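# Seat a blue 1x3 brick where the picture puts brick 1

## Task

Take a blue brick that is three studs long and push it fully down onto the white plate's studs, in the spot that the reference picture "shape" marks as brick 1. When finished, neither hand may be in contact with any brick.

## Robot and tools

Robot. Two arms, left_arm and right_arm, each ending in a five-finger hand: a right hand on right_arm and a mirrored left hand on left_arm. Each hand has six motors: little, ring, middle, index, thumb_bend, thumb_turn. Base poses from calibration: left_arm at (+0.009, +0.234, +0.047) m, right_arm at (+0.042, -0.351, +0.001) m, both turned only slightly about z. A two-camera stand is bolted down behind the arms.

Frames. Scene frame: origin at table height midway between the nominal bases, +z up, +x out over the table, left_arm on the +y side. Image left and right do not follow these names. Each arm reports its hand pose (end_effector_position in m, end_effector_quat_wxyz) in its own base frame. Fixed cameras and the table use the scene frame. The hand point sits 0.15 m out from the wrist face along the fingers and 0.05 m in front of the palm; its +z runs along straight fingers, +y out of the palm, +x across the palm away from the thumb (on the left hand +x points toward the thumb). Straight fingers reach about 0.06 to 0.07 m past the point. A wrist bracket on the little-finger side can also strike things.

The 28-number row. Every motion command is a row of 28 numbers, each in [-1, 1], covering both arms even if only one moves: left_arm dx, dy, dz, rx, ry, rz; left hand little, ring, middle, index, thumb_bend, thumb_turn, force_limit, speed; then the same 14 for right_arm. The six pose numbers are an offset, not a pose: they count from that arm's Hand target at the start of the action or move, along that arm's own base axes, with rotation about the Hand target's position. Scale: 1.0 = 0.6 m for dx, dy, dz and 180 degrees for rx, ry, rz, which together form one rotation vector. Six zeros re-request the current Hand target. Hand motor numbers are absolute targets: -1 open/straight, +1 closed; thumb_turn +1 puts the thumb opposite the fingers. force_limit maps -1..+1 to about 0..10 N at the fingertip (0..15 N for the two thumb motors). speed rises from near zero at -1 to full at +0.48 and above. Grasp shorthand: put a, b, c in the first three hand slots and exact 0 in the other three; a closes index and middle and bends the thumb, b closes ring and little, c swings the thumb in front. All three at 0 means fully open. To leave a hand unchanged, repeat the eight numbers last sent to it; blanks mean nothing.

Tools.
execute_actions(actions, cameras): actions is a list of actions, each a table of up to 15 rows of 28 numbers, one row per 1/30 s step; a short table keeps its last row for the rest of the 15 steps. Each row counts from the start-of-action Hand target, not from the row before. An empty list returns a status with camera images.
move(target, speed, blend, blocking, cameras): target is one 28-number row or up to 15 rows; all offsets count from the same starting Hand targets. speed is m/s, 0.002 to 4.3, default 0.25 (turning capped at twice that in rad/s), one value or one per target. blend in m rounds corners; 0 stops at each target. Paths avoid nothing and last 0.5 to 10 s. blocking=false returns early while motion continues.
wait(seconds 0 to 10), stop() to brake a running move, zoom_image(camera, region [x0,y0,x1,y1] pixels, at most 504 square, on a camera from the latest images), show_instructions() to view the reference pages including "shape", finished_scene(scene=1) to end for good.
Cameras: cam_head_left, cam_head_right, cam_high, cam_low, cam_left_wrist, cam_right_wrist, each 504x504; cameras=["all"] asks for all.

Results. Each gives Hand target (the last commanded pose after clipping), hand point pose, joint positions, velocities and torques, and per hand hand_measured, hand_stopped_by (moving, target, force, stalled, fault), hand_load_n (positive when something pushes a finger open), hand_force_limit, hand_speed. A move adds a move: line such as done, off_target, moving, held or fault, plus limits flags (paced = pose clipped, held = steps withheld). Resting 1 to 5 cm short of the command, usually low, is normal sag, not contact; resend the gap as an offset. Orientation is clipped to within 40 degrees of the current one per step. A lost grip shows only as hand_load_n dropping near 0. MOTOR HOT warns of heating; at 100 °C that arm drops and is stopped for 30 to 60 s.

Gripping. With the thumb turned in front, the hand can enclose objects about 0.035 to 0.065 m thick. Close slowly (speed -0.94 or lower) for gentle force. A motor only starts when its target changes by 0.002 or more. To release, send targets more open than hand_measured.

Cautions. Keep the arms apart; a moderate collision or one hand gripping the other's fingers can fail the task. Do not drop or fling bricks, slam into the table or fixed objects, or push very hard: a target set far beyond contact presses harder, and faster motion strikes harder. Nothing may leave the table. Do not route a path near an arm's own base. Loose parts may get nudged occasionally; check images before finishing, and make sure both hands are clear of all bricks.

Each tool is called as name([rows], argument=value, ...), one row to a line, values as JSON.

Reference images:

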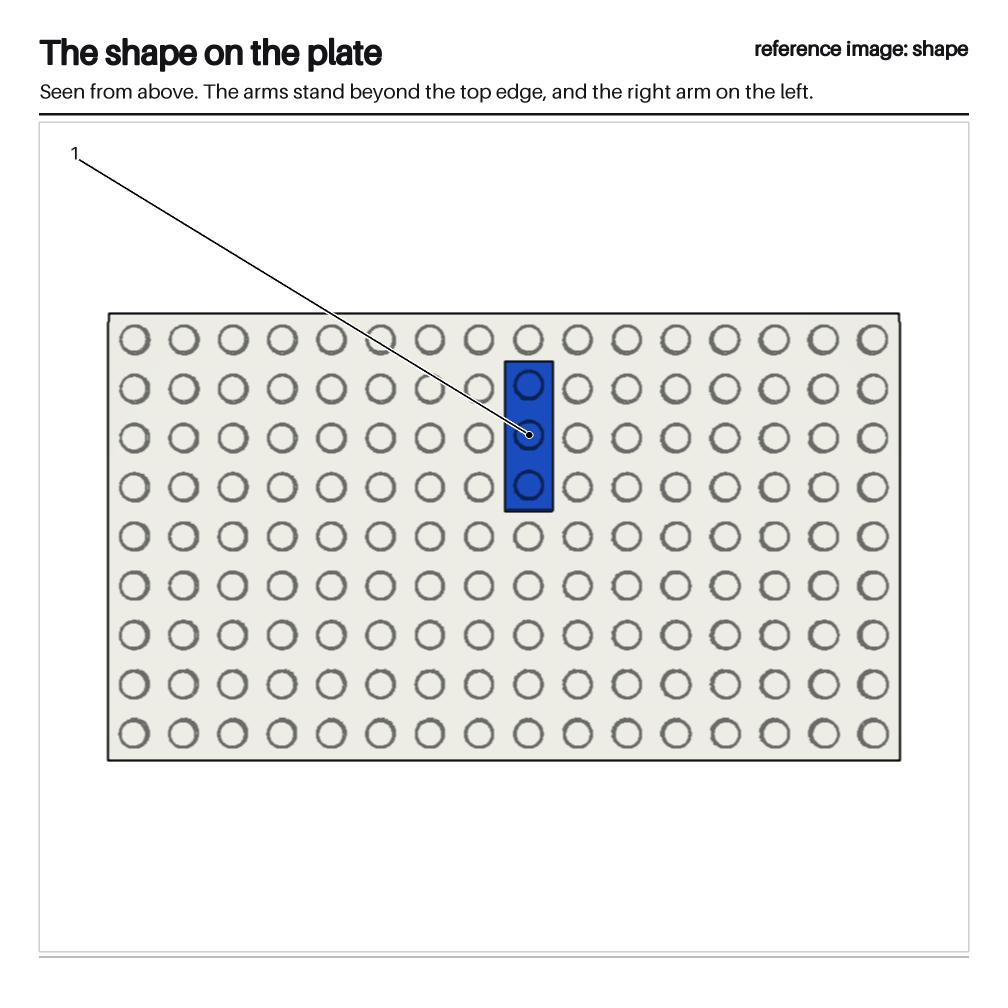

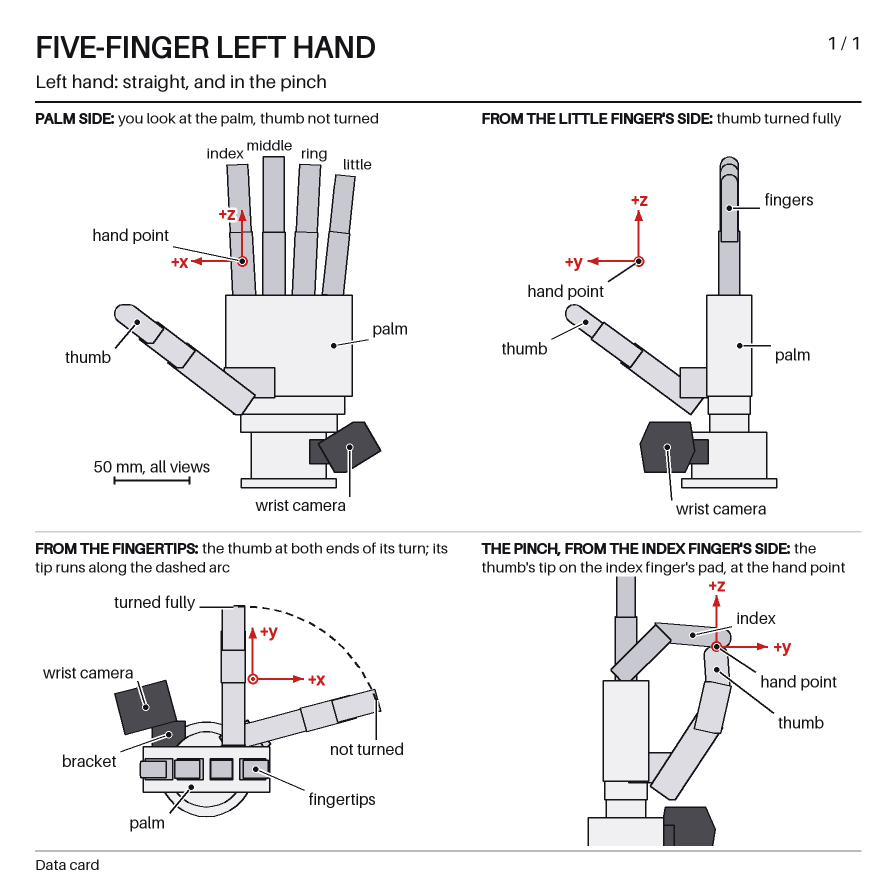

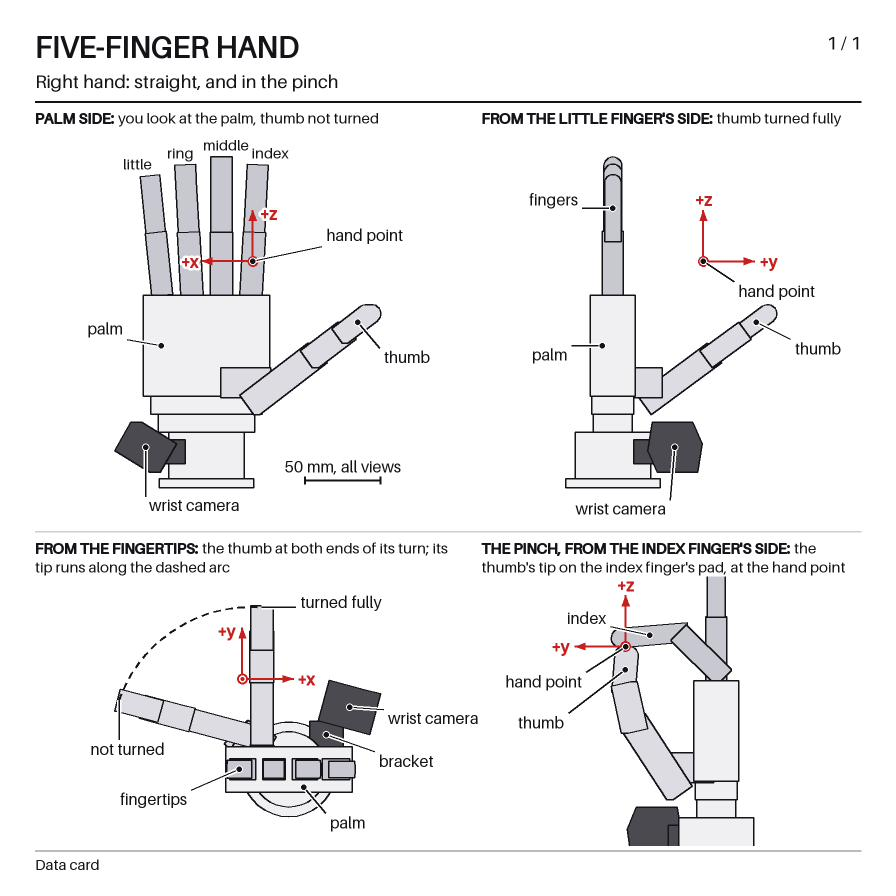

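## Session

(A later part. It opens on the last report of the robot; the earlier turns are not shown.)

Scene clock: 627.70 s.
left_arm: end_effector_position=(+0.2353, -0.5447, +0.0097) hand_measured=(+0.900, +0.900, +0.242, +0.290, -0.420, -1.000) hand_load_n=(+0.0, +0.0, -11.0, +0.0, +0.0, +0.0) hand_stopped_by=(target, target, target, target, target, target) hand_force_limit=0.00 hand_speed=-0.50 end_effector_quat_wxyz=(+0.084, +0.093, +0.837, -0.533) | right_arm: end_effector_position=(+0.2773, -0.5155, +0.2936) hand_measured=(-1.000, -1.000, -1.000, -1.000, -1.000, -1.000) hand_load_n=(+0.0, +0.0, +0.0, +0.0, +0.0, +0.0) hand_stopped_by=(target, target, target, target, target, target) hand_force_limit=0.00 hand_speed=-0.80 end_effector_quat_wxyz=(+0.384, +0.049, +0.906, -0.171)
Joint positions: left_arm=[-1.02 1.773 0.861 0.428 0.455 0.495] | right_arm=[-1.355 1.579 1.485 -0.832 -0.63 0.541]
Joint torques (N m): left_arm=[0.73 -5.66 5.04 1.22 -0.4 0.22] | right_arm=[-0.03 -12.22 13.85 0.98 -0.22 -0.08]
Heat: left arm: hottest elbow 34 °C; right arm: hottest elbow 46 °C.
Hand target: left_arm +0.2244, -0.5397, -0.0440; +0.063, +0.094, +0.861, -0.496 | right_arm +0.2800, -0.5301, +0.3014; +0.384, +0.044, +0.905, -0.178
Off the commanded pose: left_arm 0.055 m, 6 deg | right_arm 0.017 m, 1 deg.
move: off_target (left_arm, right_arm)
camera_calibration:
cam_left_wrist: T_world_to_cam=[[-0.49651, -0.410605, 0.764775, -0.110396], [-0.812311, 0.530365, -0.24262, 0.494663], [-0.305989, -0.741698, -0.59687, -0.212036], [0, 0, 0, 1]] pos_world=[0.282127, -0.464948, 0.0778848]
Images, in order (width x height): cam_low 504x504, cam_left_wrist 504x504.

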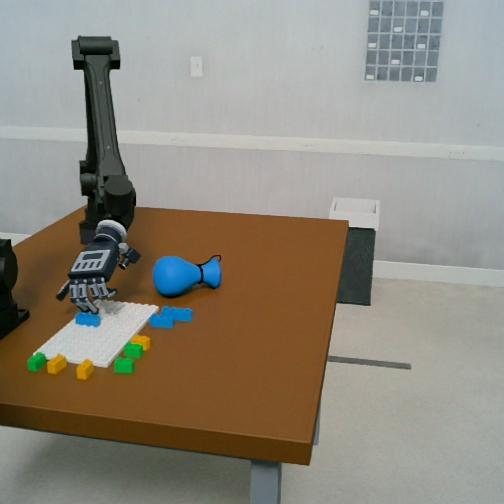

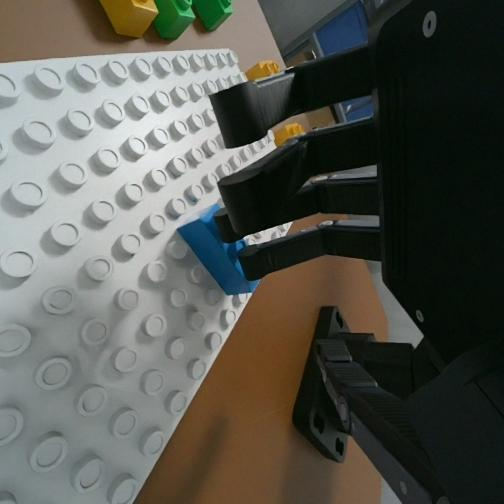

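move([
  [-0.0012,-0.0105,0.1317,-0.0355,-0.014,0,0.9,0.9,0.24,0.29,-0.42,-0.999,0.0,-0.5,0,0,0,0,0,0,-1,-1,-1,-1,-1,-1,0.0,-0.8],
  [-0.0012,-0.0105,0.1317,-0.0355,-0.014,0,0.9,0.9,-0.15,-0.15,-0.42,-0.999,0.0,-0.4,0,0,0,0,0,0,-1,-1,-1,-1,-1,-1,0.0,-0.8],
], speed=0.08, cameras=["cam_low","cam_left_wrist"])

zoom_image(camera="cam_low", region=[66, 290, 108, 332])

zoom_image(camera="cam_left_wrist", region=[120, 180, 280, 340])

Scene clock: 636.87 s.
left_arm: end_effector_position=(+0.2330, -0.5448, +0.0345) hand_measured=(+0.900, +0.900, -0.150, -0.150, -0.420, -1.000) hand_load_n=(+0.0, +0.0, +0.0, +0.0, +0.0, +0.0) hand_stopped_by=(target, target, target, target, target, target) hand_force_limit=0.00 hand_speed=-0.40 end_effector_quat_wxyz=(+0.093, +0.098, +0.828, -0.544) | right_arm: end_effector_position=(+0.2773, -0.5155, +0.2936) hand_measured=(-1.000, -1.000, -1.000, -1.000, -1.000, -1.000) hand_load_n=(+0.0, +0.0, +0.0, +0.0, +0.0, +0.0) hand_stopped_by=(target, target, target, target, target, target) hand_force_limit=0.00 hand_speed=-0.80 end_effector_quat_wxyz=(+0.384, +0.049, +0.906, -0.171)
Joint positions: left_arm=[-1.024 1.717 0.849 0.418 0.453 0.495] | right_arm=[-1.355 1.579 1.485 -0.832 -0.63 0.541]
Joint torques (N m): left_arm=[0.38 -12.81 4.86 1.59 -0.06 0.06] | right_arm=[0.09 -12.28 13.87 0.98 -0.22 -0.07]
Heat: left arm: hottest elbow 35 °C; right arm: hottest elbow 46 °C.
Hand target: left_arm +0.2234, -0.5461, +0.0351; +0.086, +0.101, +0.830, -0.541 | right_arm +0.2800, -0.5301, +0.3014; +0.384, +0.044, +0.905, -0.178
Off the commanded pose: left_arm 0.009 m, 1 deg | right_arm 0.017 m, 1 deg.
move: off_target (right_arm)
camera_calibration:
cam_left_wrist: T_world_to_cam=[[-0.512029, -0.387041, 0.766828, -0.11417], [-0.806241, 0.524512, -0.27361, 0.495354], [-0.296312, -0.758345, -0.580614, -0.209945], [0, 0, 0, 1]] pos_world=[0.278707, -0.463218, 0.101185]
Images, in order (width x height): cam_low 504x504, cam_left_wrist 504x504.

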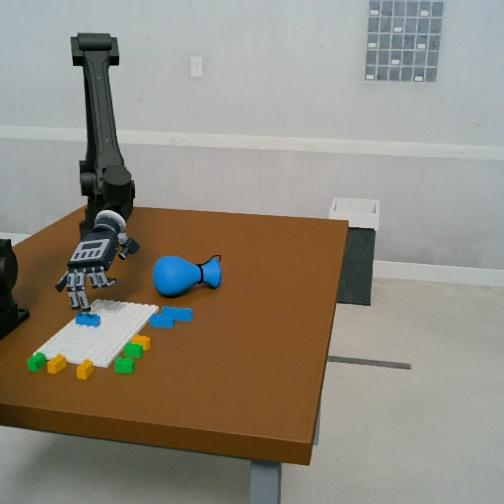

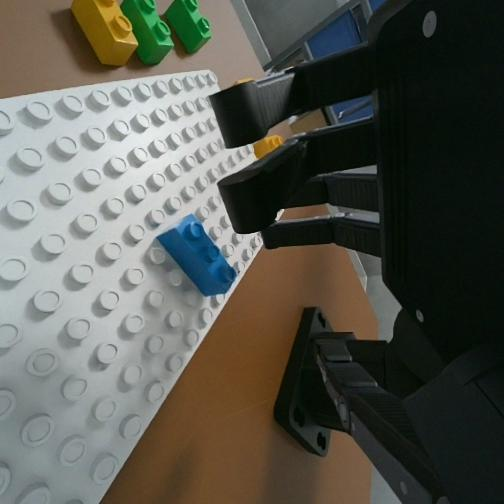

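Scaled by 12.000 from the camera's 504x504 image, which has a finer 720x720 frame.

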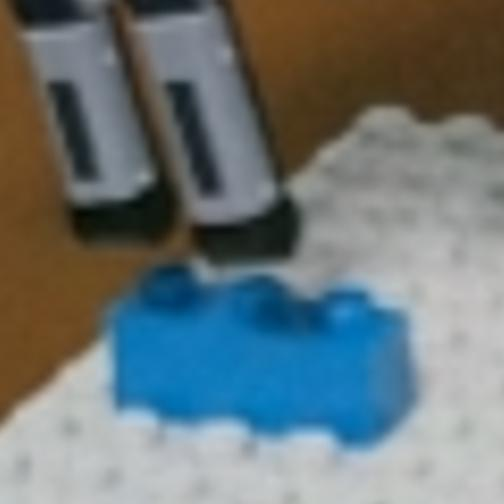

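Scaled by 3.150 from the camera's 504x504 image, which has a finer 720x720 frame.

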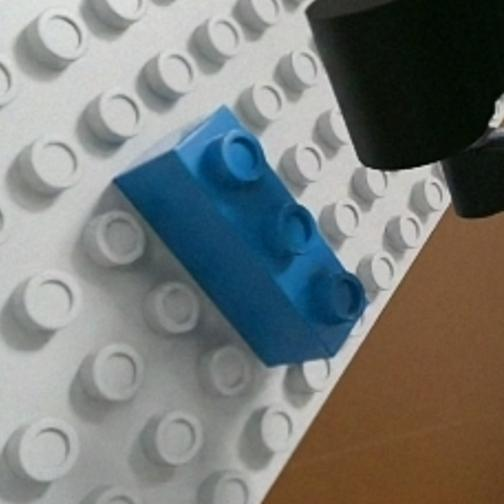

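move(target=[-0.0026,0.0067,-0.058,0.0178,0.007,0,0.9,0.9,-0.25,-0.25,-0.42,-0.999,0.0,-0.4,0,0,0,0,0,0,-1,-1,-1,-1,-1,-1,0.0,-0.8], speed=0.05, cameras=["cam_low","cam_left_wrist"])

zoom_image(camera="cam_low", region=[66, 290, 108, 332])

zoom_image(camera="cam_left_wrist", region=[120, 180, 280, 340])

Scene clock: 639.00 s.
left_arm: end_effector_position=(+0.2307, -0.5406, +0.0127) hand_measured=(+0.900, +0.900, -0.250, -0.250, -0.420, -1.000) hand_load_n=(+0.0, +0.0, +0.0, +0.0, +0.0, -0.5) hand_stopped_by=(target, target, target, target, target, target) hand_force_limit=0.00 hand_speed=-0.40 end_effector_quat_wxyz=(+0.084, +0.093, +0.839, -0.529) | right_arm: end_effector_position=(+0.2773, -0.5155, +0.2936) hand_measured=(-1.000, -1.000, -1.000, -1.000, -1.000, -1.000) hand_load_n=(+0.0, +0.0, +0.0, +0.0, +0.0, +0.0) hand_stopped_by=(target, target, target, target, target, target) hand_force_limit=0.00 hand_speed=-0.80 end_effector_quat_wxyz=(+0.384, +0.049, +0.906, -0.171)
Joint positions: left_arm=[-1.025 1.753 0.849 0.412 0.447 0.495] | right_arm=[-1.355 1.579 1.485 -0.832 -0.63 0.541]
Joint torques (N m): left_arm=[0.32 -10.23 5.34 1.55 -0.06 0.12] | right_arm=[-0.03 -12.4 13.89 0.92 -0.21 -0.08]
Heat: left arm: hottest elbow 35 °C; right arm: hottest elbow 46 °C.
Hand target: left_arm +0.2220, -0.5421, +0.0003; +0.075, +0.097, +0.846, -0.519 | right_arm +0.2800, -0.5301, +0.3014; +0.384, +0.044, +0.905, -0.178
Off the commanded pose: left_arm 0.015 m, 2 deg | right_arm 0.017 m, 1 deg.
move: off_target (left_arm, right_arm)
camera_calibration:
cam_left_wrist: T_world_to_cam=[[-0.495031, -0.417961, 0.761743, -0.117437], [-0.81335, 0.531286, -0.237057, 0.490132], [-0.305623, -0.736915, -0.602952, -0.206091], [0, 0, 0, 1]] pos_world=[0.277528, -0.461356, 0.0813837]
Images, in order (width x height): cam_low 504x504, cam_left_wrist 504x504.

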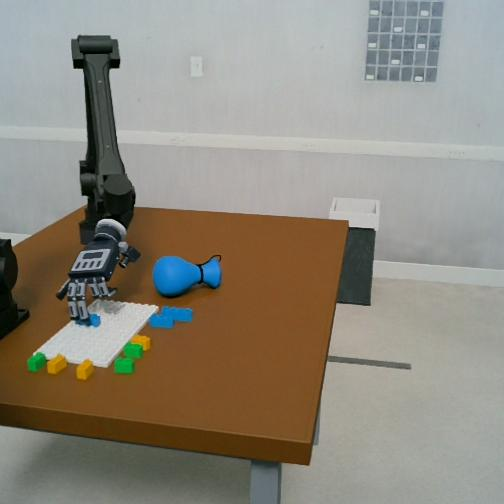

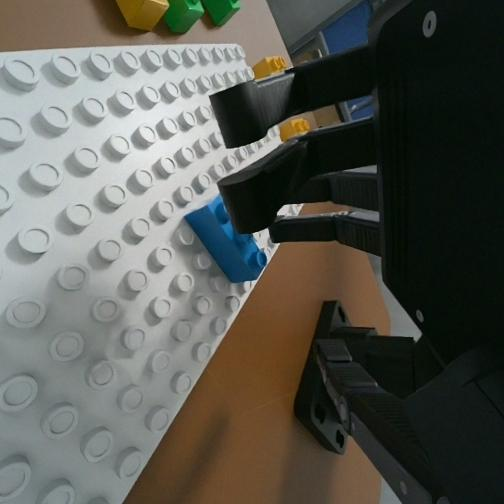

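Scaled by 12.000 from the camera's 504x504 image, which has a finer 720x720 frame.

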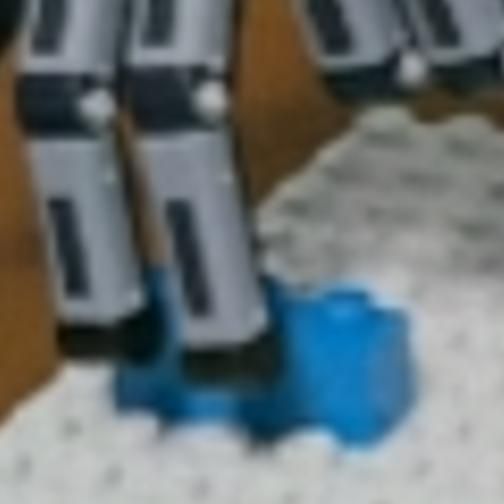

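Scaled by 3.150 from the camera's 504x504 image, which has a finer 720x720 frame.

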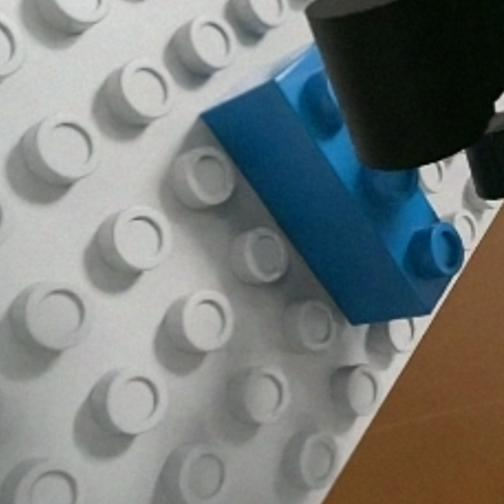

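execute_actions([
  [[0,0,0,0,0,0,0.9,0.9,0.02,0.02,-0.42,-0.999,0.2,-0.8,0,0,0,0,0,0,-1,-1,-1,-1,-1,-1,0.0,-0.8]],
], cameras=["cam_low","cam_left_wrist"])

zoom_image(camera="cam_low", region=[66, 290, 108, 332])

zoom_image(camera="cam_left_wrist", region=[120, 180, 280, 340])

Scene clock: 640.77 s.
left_arm: end_effector_position=(+0.2307, -0.5402, +0.0114) hand_measured=(+0.900, +0.900, +0.020, +0.020, -0.420, -1.000) hand_load_n=(+0.0, +0.0, +0.0, +0.0, +0.0, +0.0) hand_stopped_by=(target, target, target, target, target, target) hand_force_limit=0.20 hand_speed=-0.80 end_effector_quat_wxyz=(+0.083, +0.092, +0.840, -0.528) | right_arm: end_effector_position=(+0.2773, -0.5155, +0.2936) hand_measured=(-1.000, -1.000, -1.000, -1.000, -1.000, -1.000) hand_load_n=(+0.0, +0.5, +0.0, +0.0, +0.0, +0.0) hand_stopped_by=(target, target, target, target, target, target) hand_force_limit=0.00 hand_speed=-0.80 end_effector_quat_wxyz=(+0.384, +0.049, +0.906, -0.171)
Joint positions: left_arm=[-1.025 1.755 0.849 0.411 0.446 0.495] | right_arm=[-1.355 1.579 1.485 -0.832 -0.63 0.541]
Joint torques (N m): left_arm=[0.5 -10.75 5.27 1.55 0.03 0.16] | right_arm=[0.15 -12.4 13.85 0.96 -0.23 -0.07]
Heat: left arm: hottest elbow 35 °C; right arm: hottest elbow 46 °C.
Hand target: left_arm +0.2220, -0.5421, +0.0004; +0.075, +0.097, +0.846, -0.519 | right_arm +0.2800, -0.5301, +0.3014; +0.384, +0.044, +0.905, -0.178
Off the commanded pose: left_arm 0.014 m, 2 deg | right_arm 0.017 m, 1 deg.
Step readings (end_effector_position of left_arm | right_arm):
0: (+0.2307, -0.5406, +0.0127) | (+0.2773, -0.5155, +0.2936)
1: (+0.2307, -0.5406, +0.0127) | (+0.2773, -0.5155, +0.2936)
2: (+0.2307, -0.5406, +0.0127) | (+0.2773, -0.5155, +0.2936)
4: (+0.2307, -0.5406, +0.0127) | (+0.2773, -0.5155, +0.2936)
8: (+0.2307, -0.5406, +0.0127) | (+0.2773, -0.5155, +0.2936)
15: (+0.2309, -0.5405, +0.0126) | (+0.2773, -0.5155, +0.2936)
camera_calibration:
cam_left_wrist: T_world_to_cam=[[-0.493977, -0.420366, 0.761104, -0.117867], [-0.814051, 0.531131, -0.234992, 0.489724], [-0.305463, -0.735658, -0.604566, -0.205944], [0, 0, 0, 1]] pos_world=[0.277529, -0.461159, 0.0802834]
Images, in order (width x height): cam_low 504x504, cam_left_wrist 504x504.

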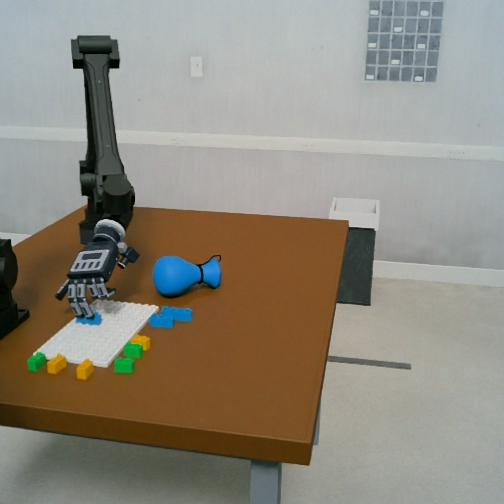

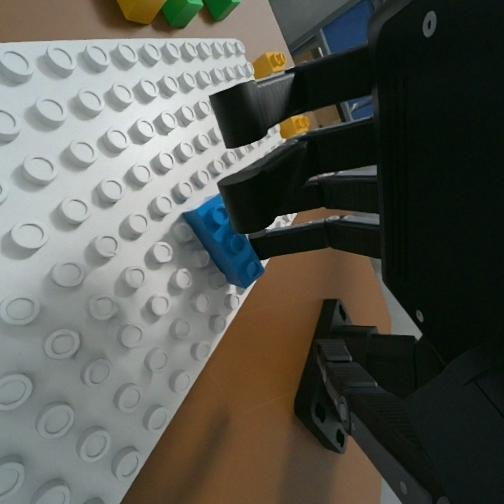

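Scaled by 12.000 from the camera's 504x504 image, which has a finer 720x720 frame.

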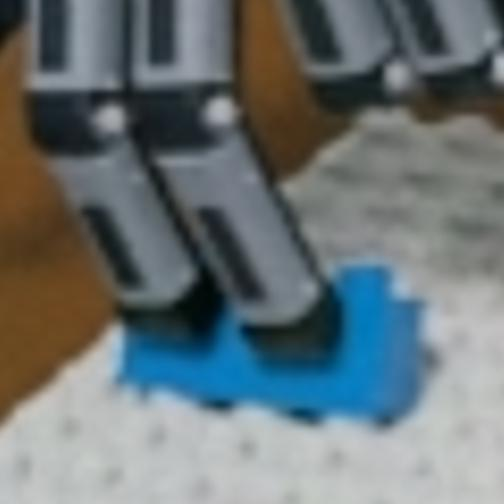

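Scaled by 3.150 from the camera's 504x504 image, which has a finer 720x720 frame.

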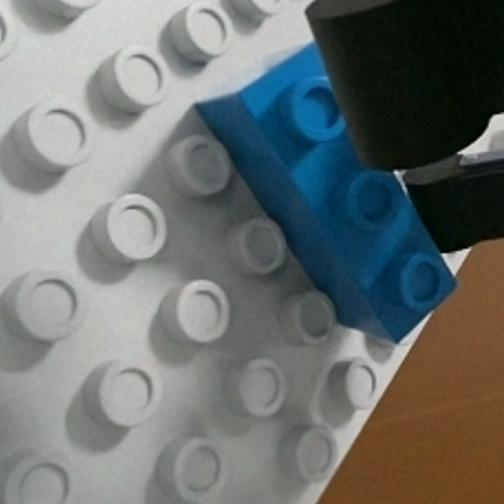

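move([
  [0,0,0,0,0,0,0.9,0.9,-0.2,-0.2,-0.42,-0.999,0.0,-0.7,0,0,0,0,0,0,-1,-1,-1,-1,-1,-1,0.0,-0.8],
  [0.0026,-0.0067,0.07,-0.0178,-0.007,0,0.9,0.9,-0.2,-0.2,-0.42,-0.999,0.0,-0.4,0,0,0,0,0,0,-1,-1,-1,-1,-1,-1,0.0,-0.8],
  [0.0026,-0.0067,0.07,-0.0178,-0.007,0,0.9,0.9,0.19,0.24,-0.42,-0.999,0.0,-0.4,0,0,0,0,0,0,-1,-1,-1,-1,-1,-1,0.0,-0.8],
], speed=0.07, cameras=["cam_low","cam_left_wrist"])

zoom_image(camera="cam_low", region=[66, 290, 108, 332])

zoom_image(camera="cam_left_wrist", region=[120, 180, 280, 340])

Scene clock: 646.23 s.
left_arm: end_effector_position=(+0.2323, -0.5431, +0.0394) hand_measured=(+0.900, +0.900, +0.190, +0.240, -0.420, -1.000) hand_load_n=(+0.0, +0.0, +0.0, +0.0, +0.0, +0.0) hand_stopped_by=(target, target, target, target, target, target) hand_force_limit=0.00 hand_speed=-0.40 end_effector_quat_wxyz=(+0.094, +0.097, +0.830, -0.542) | right_arm: end_effector_position=(+0.2773, -0.5155, +0.2936) hand_measured=(-1.000, -1.000, -1.000, -1.000, -1.000, -1.000) hand_load_n=(+0.0, +0.0, -0.5, +0.0, +0.0, +0.0) hand_stopped_by=(target, target, target, target, target, target) hand_force_limit=0.00 hand_speed=-0.80 end_effector_quat_wxyz=(+0.384, +0.049, +0.906, -0.171)
Joint positions: left_arm=[-1.025 1.701 0.849 0.397 0.447 0.495] | right_arm=[-1.355 1.579 1.485 -0.832 -0.63 0.541]
Joint torques (N m): left_arm=[0.44 -12.45 5.42 1.55 0.22 0.03] | right_arm=[-0.03 -12.16 13.89 0.98 -0.21 -0.07]
Heat: left arm: hottest elbow 35 °C; right arm: hottest elbow 46 °C.
Hand target: left_arm +0.2236, -0.5460, +0.0423; +0.086, +0.101, +0.830, -0.541 | right_arm +0.2800, -0.5301, +0.3014; +0.384, +0.044, +0.905, -0.178
Off the commanded pose: left_arm 0.010 m, 1 deg | right_arm 0.017 m, 1 deg.
move: off_target (right_arm)
camera_calibration:
cam_left_wrist: T_world_to_cam=[[-0.510107, -0.393267, 0.764939, -0.121374], [-0.80847, 0.522754, -0.27038, 0.494678], [-0.293543, -0.756353, -0.584605, -0.205456], [0, 0, 0, 1]] pos_world=[0.277708, -0.461724, 0.106485]
Images, in order (width x height): cam_low 504x504, cam_left_wrist 504x504.

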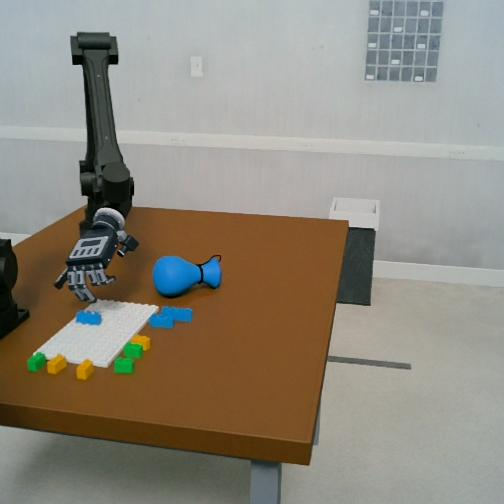

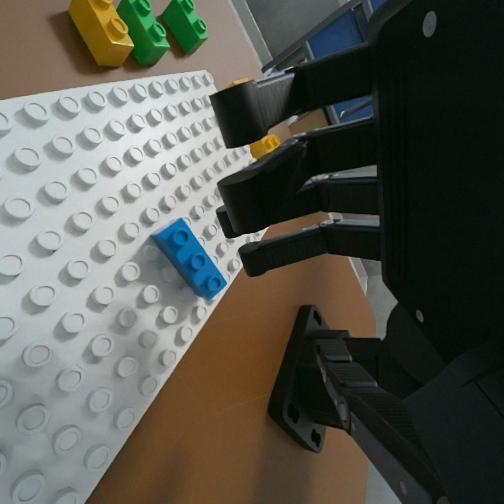

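Scaled by 12.000 from the camera's 504x504 image, which has a finer 720x720 frame.

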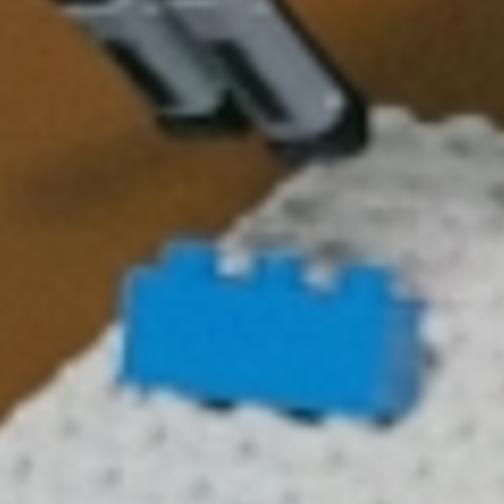

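Scaled by 3.150 from the camera's 504x504 image, which has a finer 720x720 frame.

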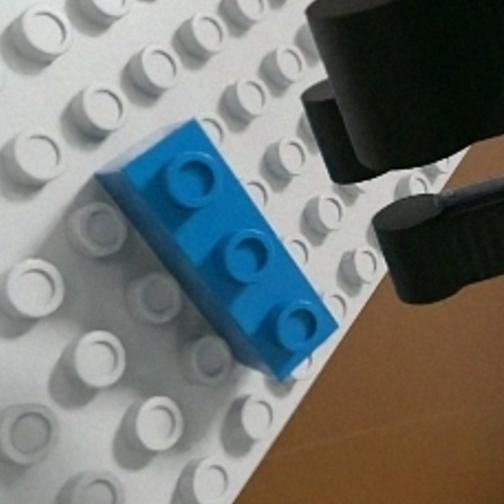

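move(target=[-0.0025,0.0064,-0.057,0.0171,0.0067,0,0.9,0.9,0.19,0.24,-0.42,-0.999,0.0,-0.4,0,0,0,0,0,0,-1,-1,-1,-1,-1,-1,0.0,-0.8], speed=0.05, cameras=["cam_low","cam_left_wrist"])

zoom_image(camera="cam_low", region=[66, 290, 108, 332])

zoom_image(camera="cam_left_wrist", region=[120, 180, 280, 340])

Scene clock: 650.90 s.
left_arm: end_effector_position=(+0.2302, -0.5396, +0.0193) hand_measured=(+0.900, +0.900, +0.190, +0.240, -0.420, -1.000) hand_load_n=(+0.0, +0.0, +0.0, +0.0, +0.0, +0.0) hand_stopped_by=(target, target, target, target, target, target) hand_force_limit=0.00 hand_speed=-0.40 end_effector_quat_wxyz=(+0.084, +0.093, +0.839, -0.529) | right_arm: end_effector_position=(+0.2773, -0.5155, +0.2936) hand_measured=(-1.000, -1.000, -1.000, -1.000, -1.000, -1.000) hand_load_n=(+0.0, +0.0, +0.0, +0.0, +0.0, +0.0) hand_stopped_by=(target, target, target, target, target, target) hand_force_limit=0.00 hand_speed=-0.80 end_effector_quat_wxyz=(+0.384, +0.049, +0.906, -0.171)
Joint positions: left_arm=[-1.025 1.735 0.849 0.394 0.447 0.495] | right_arm=[-1.355 1.579 1.485 -0.832 -0.63 0.541]
Joint torques (N m): left_arm=[0.26 -10.34 5.63 1.51 -0.03 0.11] | right_arm=[0.03 -12.22 13.89 1.01 -0.22 -0.07]
Heat: left arm: hottest elbow 35 °C; right arm: hottest elbow 46 °C.
Hand target: left_arm +0.2221, -0.5422, +0.0082; +0.075, +0.097, +0.845, -0.520 | right_arm +0.2800, -0.5301, +0.3014; +0.384, +0.044, +0.905, -0.178
Off the commanded pose: left_arm 0.014 m, 2 deg | right_arm 0.017 m, 1 deg.
move: off_target (left_arm, right_arm)
camera_calibration:
cam_left_wrist: T_world_to_cam=[[-0.495052, -0.418122, 0.761641, -0.122521], [-0.813456, 0.531065, -0.23719, 0.490693], [-0.305307, -0.736983, -0.603028, -0.201684], [0, 0, 0, 1]] pos_world=[0.276928, -0.460456, 0.0880836]
Images, in order (width x height): cam_low 504x504, cam_left_wrist 504x504.

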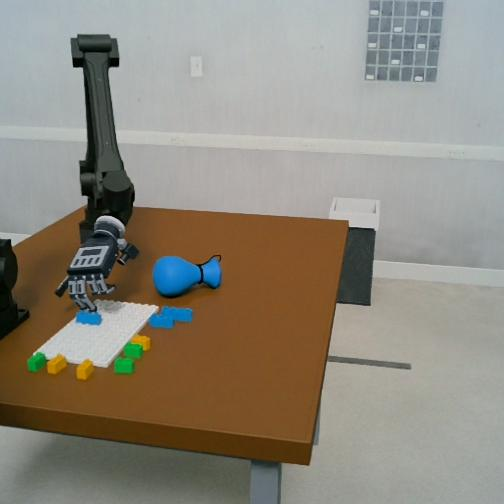

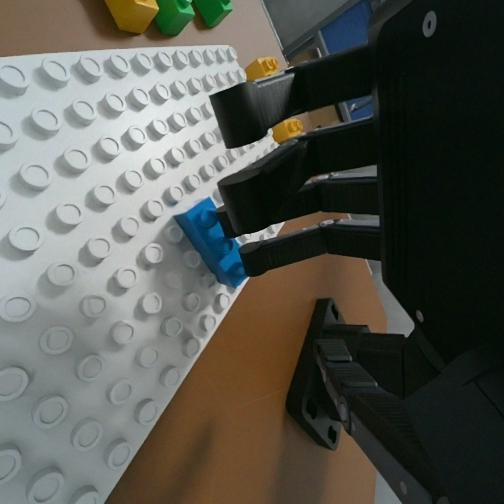

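Scaled by 12.000 from the camera's 504x504 image, which has a finer 720x720 frame.

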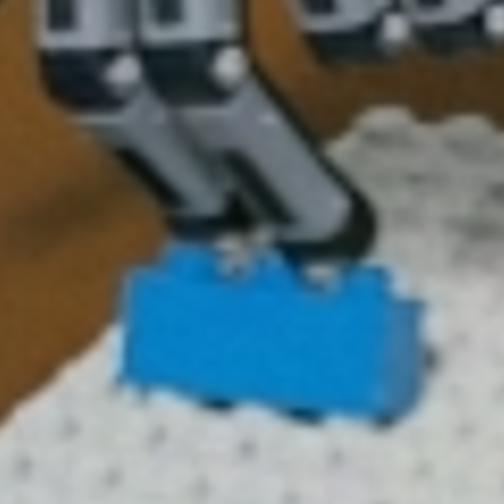

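Scaled by 3.150 from the camera's 504x504 image, which has a finer 720x720 frame.

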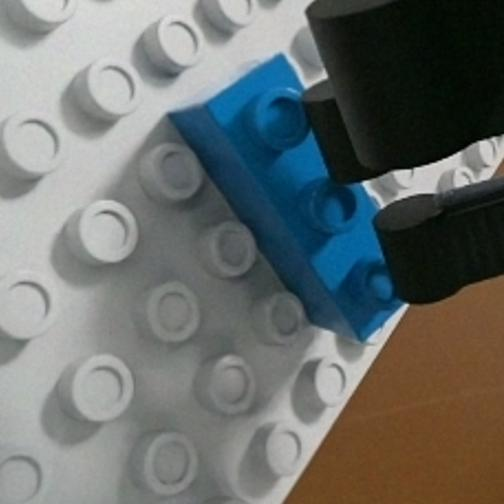

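move(target=[-0.0014,0.0035,-0.0317,0.0095,0.0037,0,0.9,0.9,0.19,0.24,-0.42,-0.999,0.0,-0.4,0,0,0,0,0,0,-1,-1,-1,-1,-1,-1,0.0,-0.8], speed=0.03, cameras=["cam_low","cam_left_wrist"])

zoom_image(camera="cam_low", region=[66, 290, 108, 332])

zoom_image(camera="cam_left_wrist", region=[120, 180, 280, 340])

Scene clock: 652.67 s.
left_arm: end_effector_position=(+0.2296, -0.5390, +0.0152) hand_measured=(+0.900, +0.900, +0.190, +0.240, -0.420, -1.000) hand_load_n=(+0.0, +0.0, -2.0, -1.0, +0.0, +0.0) hand_stopped_by=(target, target, target, target, target, target) hand_force_limit=0.00 hand_speed=-0.40 end_effector_quat_wxyz=(+0.082, +0.092, +0.841, -0.527) | right_arm: end_effector_position=(+0.2773, -0.5155, +0.2936) hand_measured=(-1.000, -1.000, -1.000, -1.000, -1.000, -1.000) hand_load_n=(+0.0, +0.0, +0.0, +0.5, +0.0, +0.0) hand_stopped_by=(target, target, target, target, target, target) hand_force_limit=0.00 hand_speed=-0.80 end_effector_quat_wxyz=(+0.384, +0.049, +0.906, -0.171)
Joint positions: left_arm=[-1.026 1.743 0.849 0.394 0.447 0.495] | right_arm=[-1.355 1.579 1.485 -0.832 -0.63 0.541]
Joint torques (N m): left_arm=[0.38 -8.59 5.64 1.5 -0.17 0.19] | right_arm=[-0.15 -12.4 13.9 0.95 -0.22 -0.08]
Heat: left arm: hottest elbow 35 °C; right arm: hottest elbow 46 °C.
Hand target: left_arm +0.2213, -0.5401, -0.0108; +0.069, +0.096, +0.853, -0.508 | right_arm +0.2800, -0.5301, +0.3014; +0.384, +0.044, +0.905, -0.178
Off the commanded pose: left_arm 0.027 m, 3 deg | right_arm 0.017 m, 1 deg.
move: off_target (left_arm, right_arm)
camera_calibration:
cam_left_wrist: T_world_to_cam=[[-0.492313, -0.422716, 0.76088, -0.122501], [-0.814149, 0.532834, -0.230757, 0.489912], [-0.307878, -0.733075, -0.606475, -0.201122], [0, 0, 0, 1]] pos_world=[0.276631, -0.460263, 0.0842833]
Images, in order (width x height): cam_low 504x504, cam_left_wrist 504x504.

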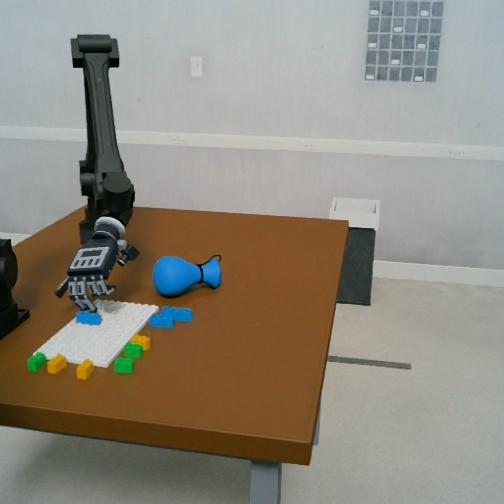

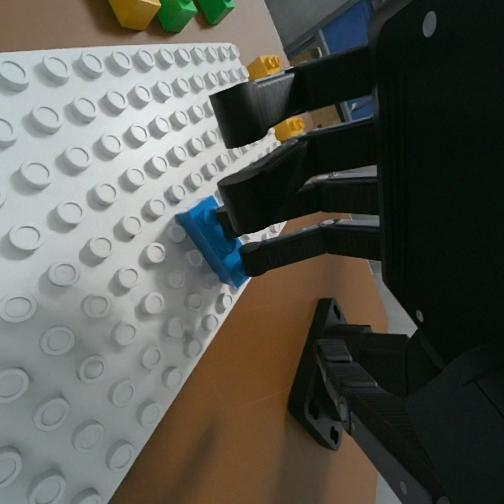

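Scaled by 12.000 from the camera's 504x504 image, which has a finer 720x720 frame.

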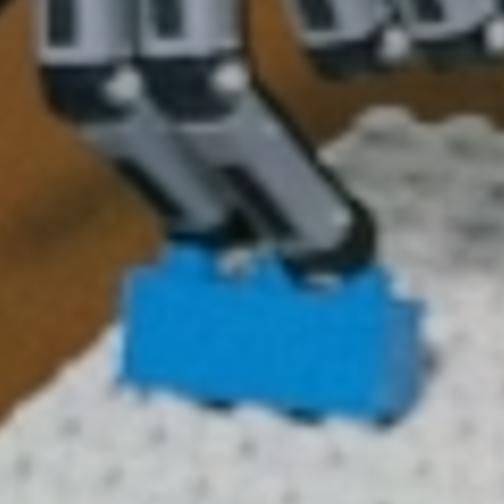

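Scaled by 3.150 from the camera's 504x504 image, which has a finer 720x720 frame.

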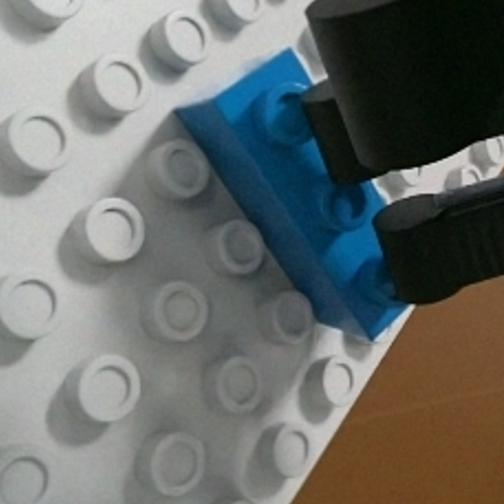

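execute_actions([
  [[0,0,0,0,0,0,0.9,0.9,0.15,0.20,-0.42,-0.999,0.0,-0.92,0,0,0,0,0,0,-1,-1,-1,-1,-1,-1,0.0,-0.8]],
], cameras=["cam_low","cam_left_wrist"])

zoom_image(camera="cam_low", region=[66, 290, 108, 332])

zoom_image(camera="cam_left_wrist", region=[120, 180, 280, 340])

Scene clock: 654.43 s.
left_arm: end_effector_position=(+0.2296, -0.5401, +0.0153) hand_measured=(+0.900, +0.900, +0.150, +0.200, -0.420, -1.000) hand_load_n=(+0.0, +0.0, -0.5, +0.0, +0.0, -0.5) hand_stopped_by=(target, target, target, target, target, target) hand_force_limit=0.00 hand_speed=-0.92 end_effector_quat_wxyz=(+0.082, +0.093, +0.841, -0.527) | right_arm: end_effector_position=(+0.2773, -0.5155, +0.2936) hand_measured=(-1.000, -1.000, -1.000, -1.000, -1.000, -1.000) hand_load_n=(+0.0, +0.0, +0.0, +0.0, +0.0, +0.0) hand_stopped_by=(target, target, target, target, target, target) hand_force_limit=0.00 hand_speed=-0.80 end_effector_quat_wxyz=(+0.384, +0.049, +0.906, -0.171)
Joint positions: left_arm=[-1.027 1.745 0.852 0.394 0.447 0.495] | right_arm=[-1.355 1.579 1.485 -0.832 -0.63 0.541]
Joint torques (N m): left_arm=[0.32 -8.7 5.45 1.42 -0.13 0.19] | right_arm=[0.15 -12.4 13.86 0.99 -0.23 -0.07]
Heat: left arm: hottest elbow 35 °C; right arm: hottest elbow 46 °C.
Hand target: left_arm +0.2212, -0.5403, -0.0108; +0.069, +0.096, +0.853, -0.508 | right_arm +0.2800, -0.5301, +0.3014; +0.384, +0.044, +0.905, -0.178
Off the commanded pose: left_arm 0.027 m, 3 deg | right_arm 0.017 m, 1 deg.
Step readings (end_effector_position of left_arm | right_arm):
0: (+0.2296, -0.5390, +0.0152) | (+0.2773, -0.5155, +0.2936)
1: (+0.2296, -0.5390, +0.0152) | (+0.2773, -0.5155, +0.2936)
2: (+0.2296, -0.5390, +0.0152) | (+0.2773, -0.5155, +0.2936)
4: (+0.2296, -0.5390, +0.0152) | (+0.2773, -0.5155, +0.2936)
8: (+0.2297, -0.5391, +0.0154) | (+0.2773, -0.5155, +0.2936)
15: (+0.2296, -0.5401, +0.0153) | (+0.2773, -0.5155, +0.2936)
camera_calibration:
cam_left_wrist: T_world_to_cam=[[-0.493061, -0.421884, 0.760858, -0.122449], [-0.81361, 0.533323, -0.231528, 0.490662], [-0.308105, -0.733199, -0.60621, -0.201885], [0, 0, 0, 1]] pos_world=[0.276631, -0.461362, 0.0843833]
Images, in order (width x height): cam_low 504x504, cam_left_wrist 504x504.

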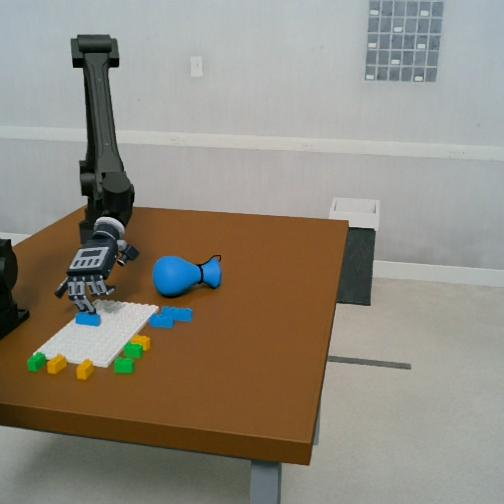

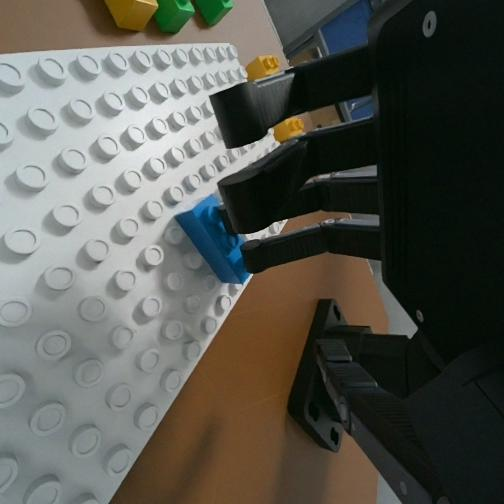

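Scaled by 12.000 from the camera's 504x504 image, which has a finer 720x720 frame.

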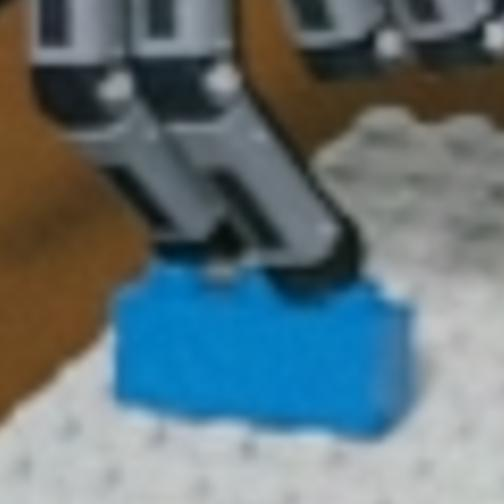

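Scaled by 3.150 from the camera's 504x504 image, which has a finer 720x720 frame.

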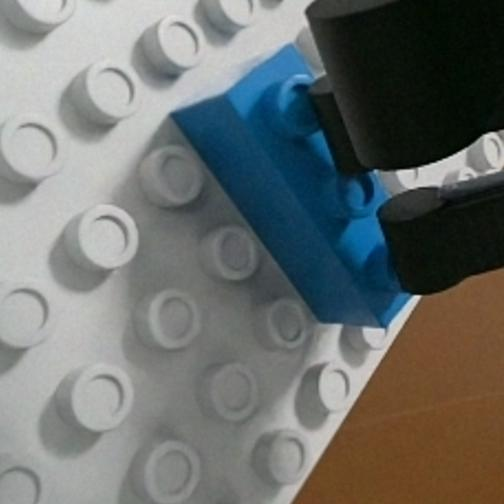

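move(target=[-0.0014,0.0035,-0.0317,0.0095,0.0037,0,0.9,0.9,0.15,0.20,-0.42,-0.999,0.0,-0.92,0,0,0,0,0,0,-1,-1,-1,-1,-1,-1,0.0,-0.8], speed=0.03, cameras=["cam_low","cam_left_wrist"])

zoom_image(camera="cam_low", region=[66, 290, 108, 332])

zoom_image(camera="cam_left_wrist", region=[120, 180, 280, 340])

Scene clock: 656.30 s.
left_arm: end_effector_position=(+0.2304, -0.5441, +0.0126) hand_measured=(+0.900, +0.900, +0.150, +0.200, -0.420, -1.000) hand_load_n=(+0.0, +0.0, -2.5, -2.5, +0.0, -0.5) hand_stopped_by=(target, target, target, target, target, target) hand_force_limit=0.00 hand_speed=-0.92 end_effector_quat_wxyz=(+0.081, +0.093, +0.841, -0.526) | right_arm: end_effector_position=(+0.2773, -0.5155, +0.2936) hand_measured=(-1.000, -1.000, -1.000, -1.000, -1.000, -1.000) hand_load_n=(+0.0, +0.0, +0.0, +0.0, +0.0, +0.0) hand_stopped_by=(target, target, target, target, target, target) hand_force_limit=0.00 hand_speed=-0.80 end_effector_quat_wxyz=(+0.384, +0.049, +0.906, -0.171)
Joint positions: left_arm=[-1.029 1.758 0.864 0.394 0.447 0.495] | right_arm=[-1.355 1.579 1.485 -0.832 -0.63 0.541]
Joint torques (N m): left_arm=[0.85 -7.3 4.9 1.11 -0.26 0.16] | right_arm=[-0.03 -12.16 13.83 0.99 -0.22 -0.07]
Heat: left arm: hottest elbow 35 °C; right arm: hottest elbow 46 °C.
Hand target: left_arm +0.2203, -0.5380, -0.0299; +0.062, +0.094, +0.861, -0.496 | right_arm +0.2800, -0.5301, +0.3014; +0.384, +0.044, +0.905, -0.178
Off the commanded pose: left_arm 0.044 m, 5 deg | right_arm 0.017 m, 1 deg.
move: off_target (left_arm, right_arm)
camera_calibration:
cam_left_wrist: T_world_to_cam=[[-0.493326, -0.422001, 0.760621, -0.121662], [-0.812581, 0.535605, -0.229868, 0.493836], [-0.310388, -0.731466, -0.607138, -0.204686], [0, 0, 0, 1]] pos_world=[0.277731, -0.465563, 0.0817832]
Images, in order (width x height): cam_low 504x504, cam_left_wrist 504x504.

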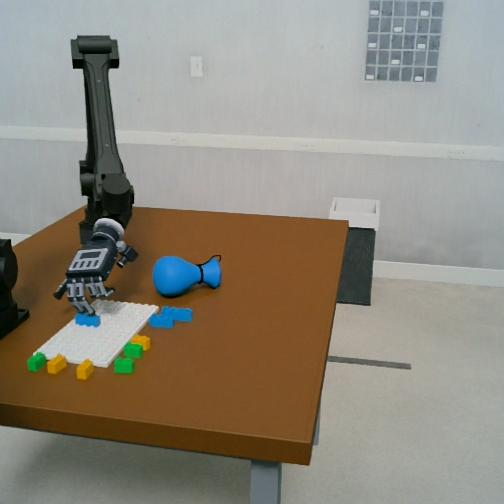

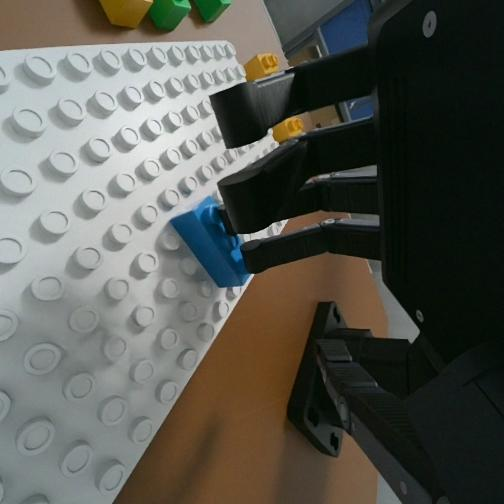

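Scaled by 12.000 from the camera's 504x504 image, which has a finer 720x720 frame.

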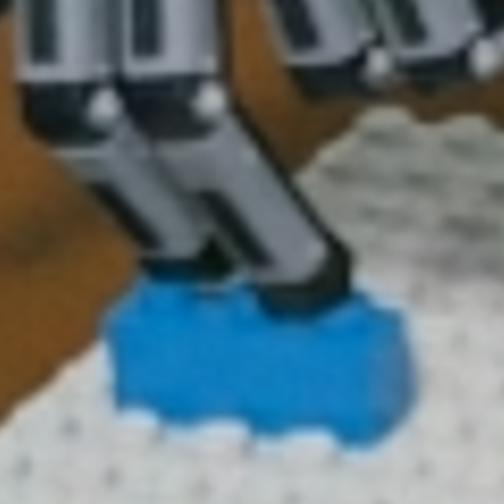

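Scaled by 3.150 from the camera's 504x504 image, which has a finer 720x720 frame.

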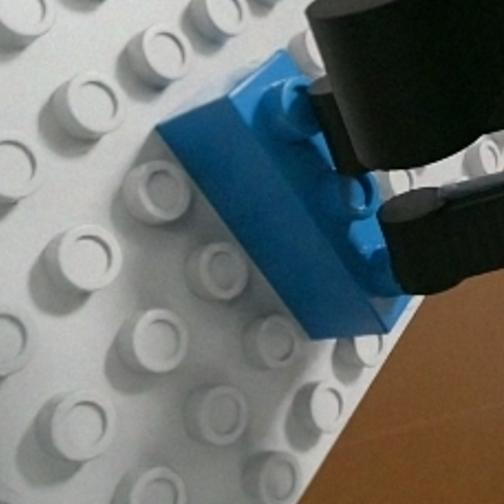

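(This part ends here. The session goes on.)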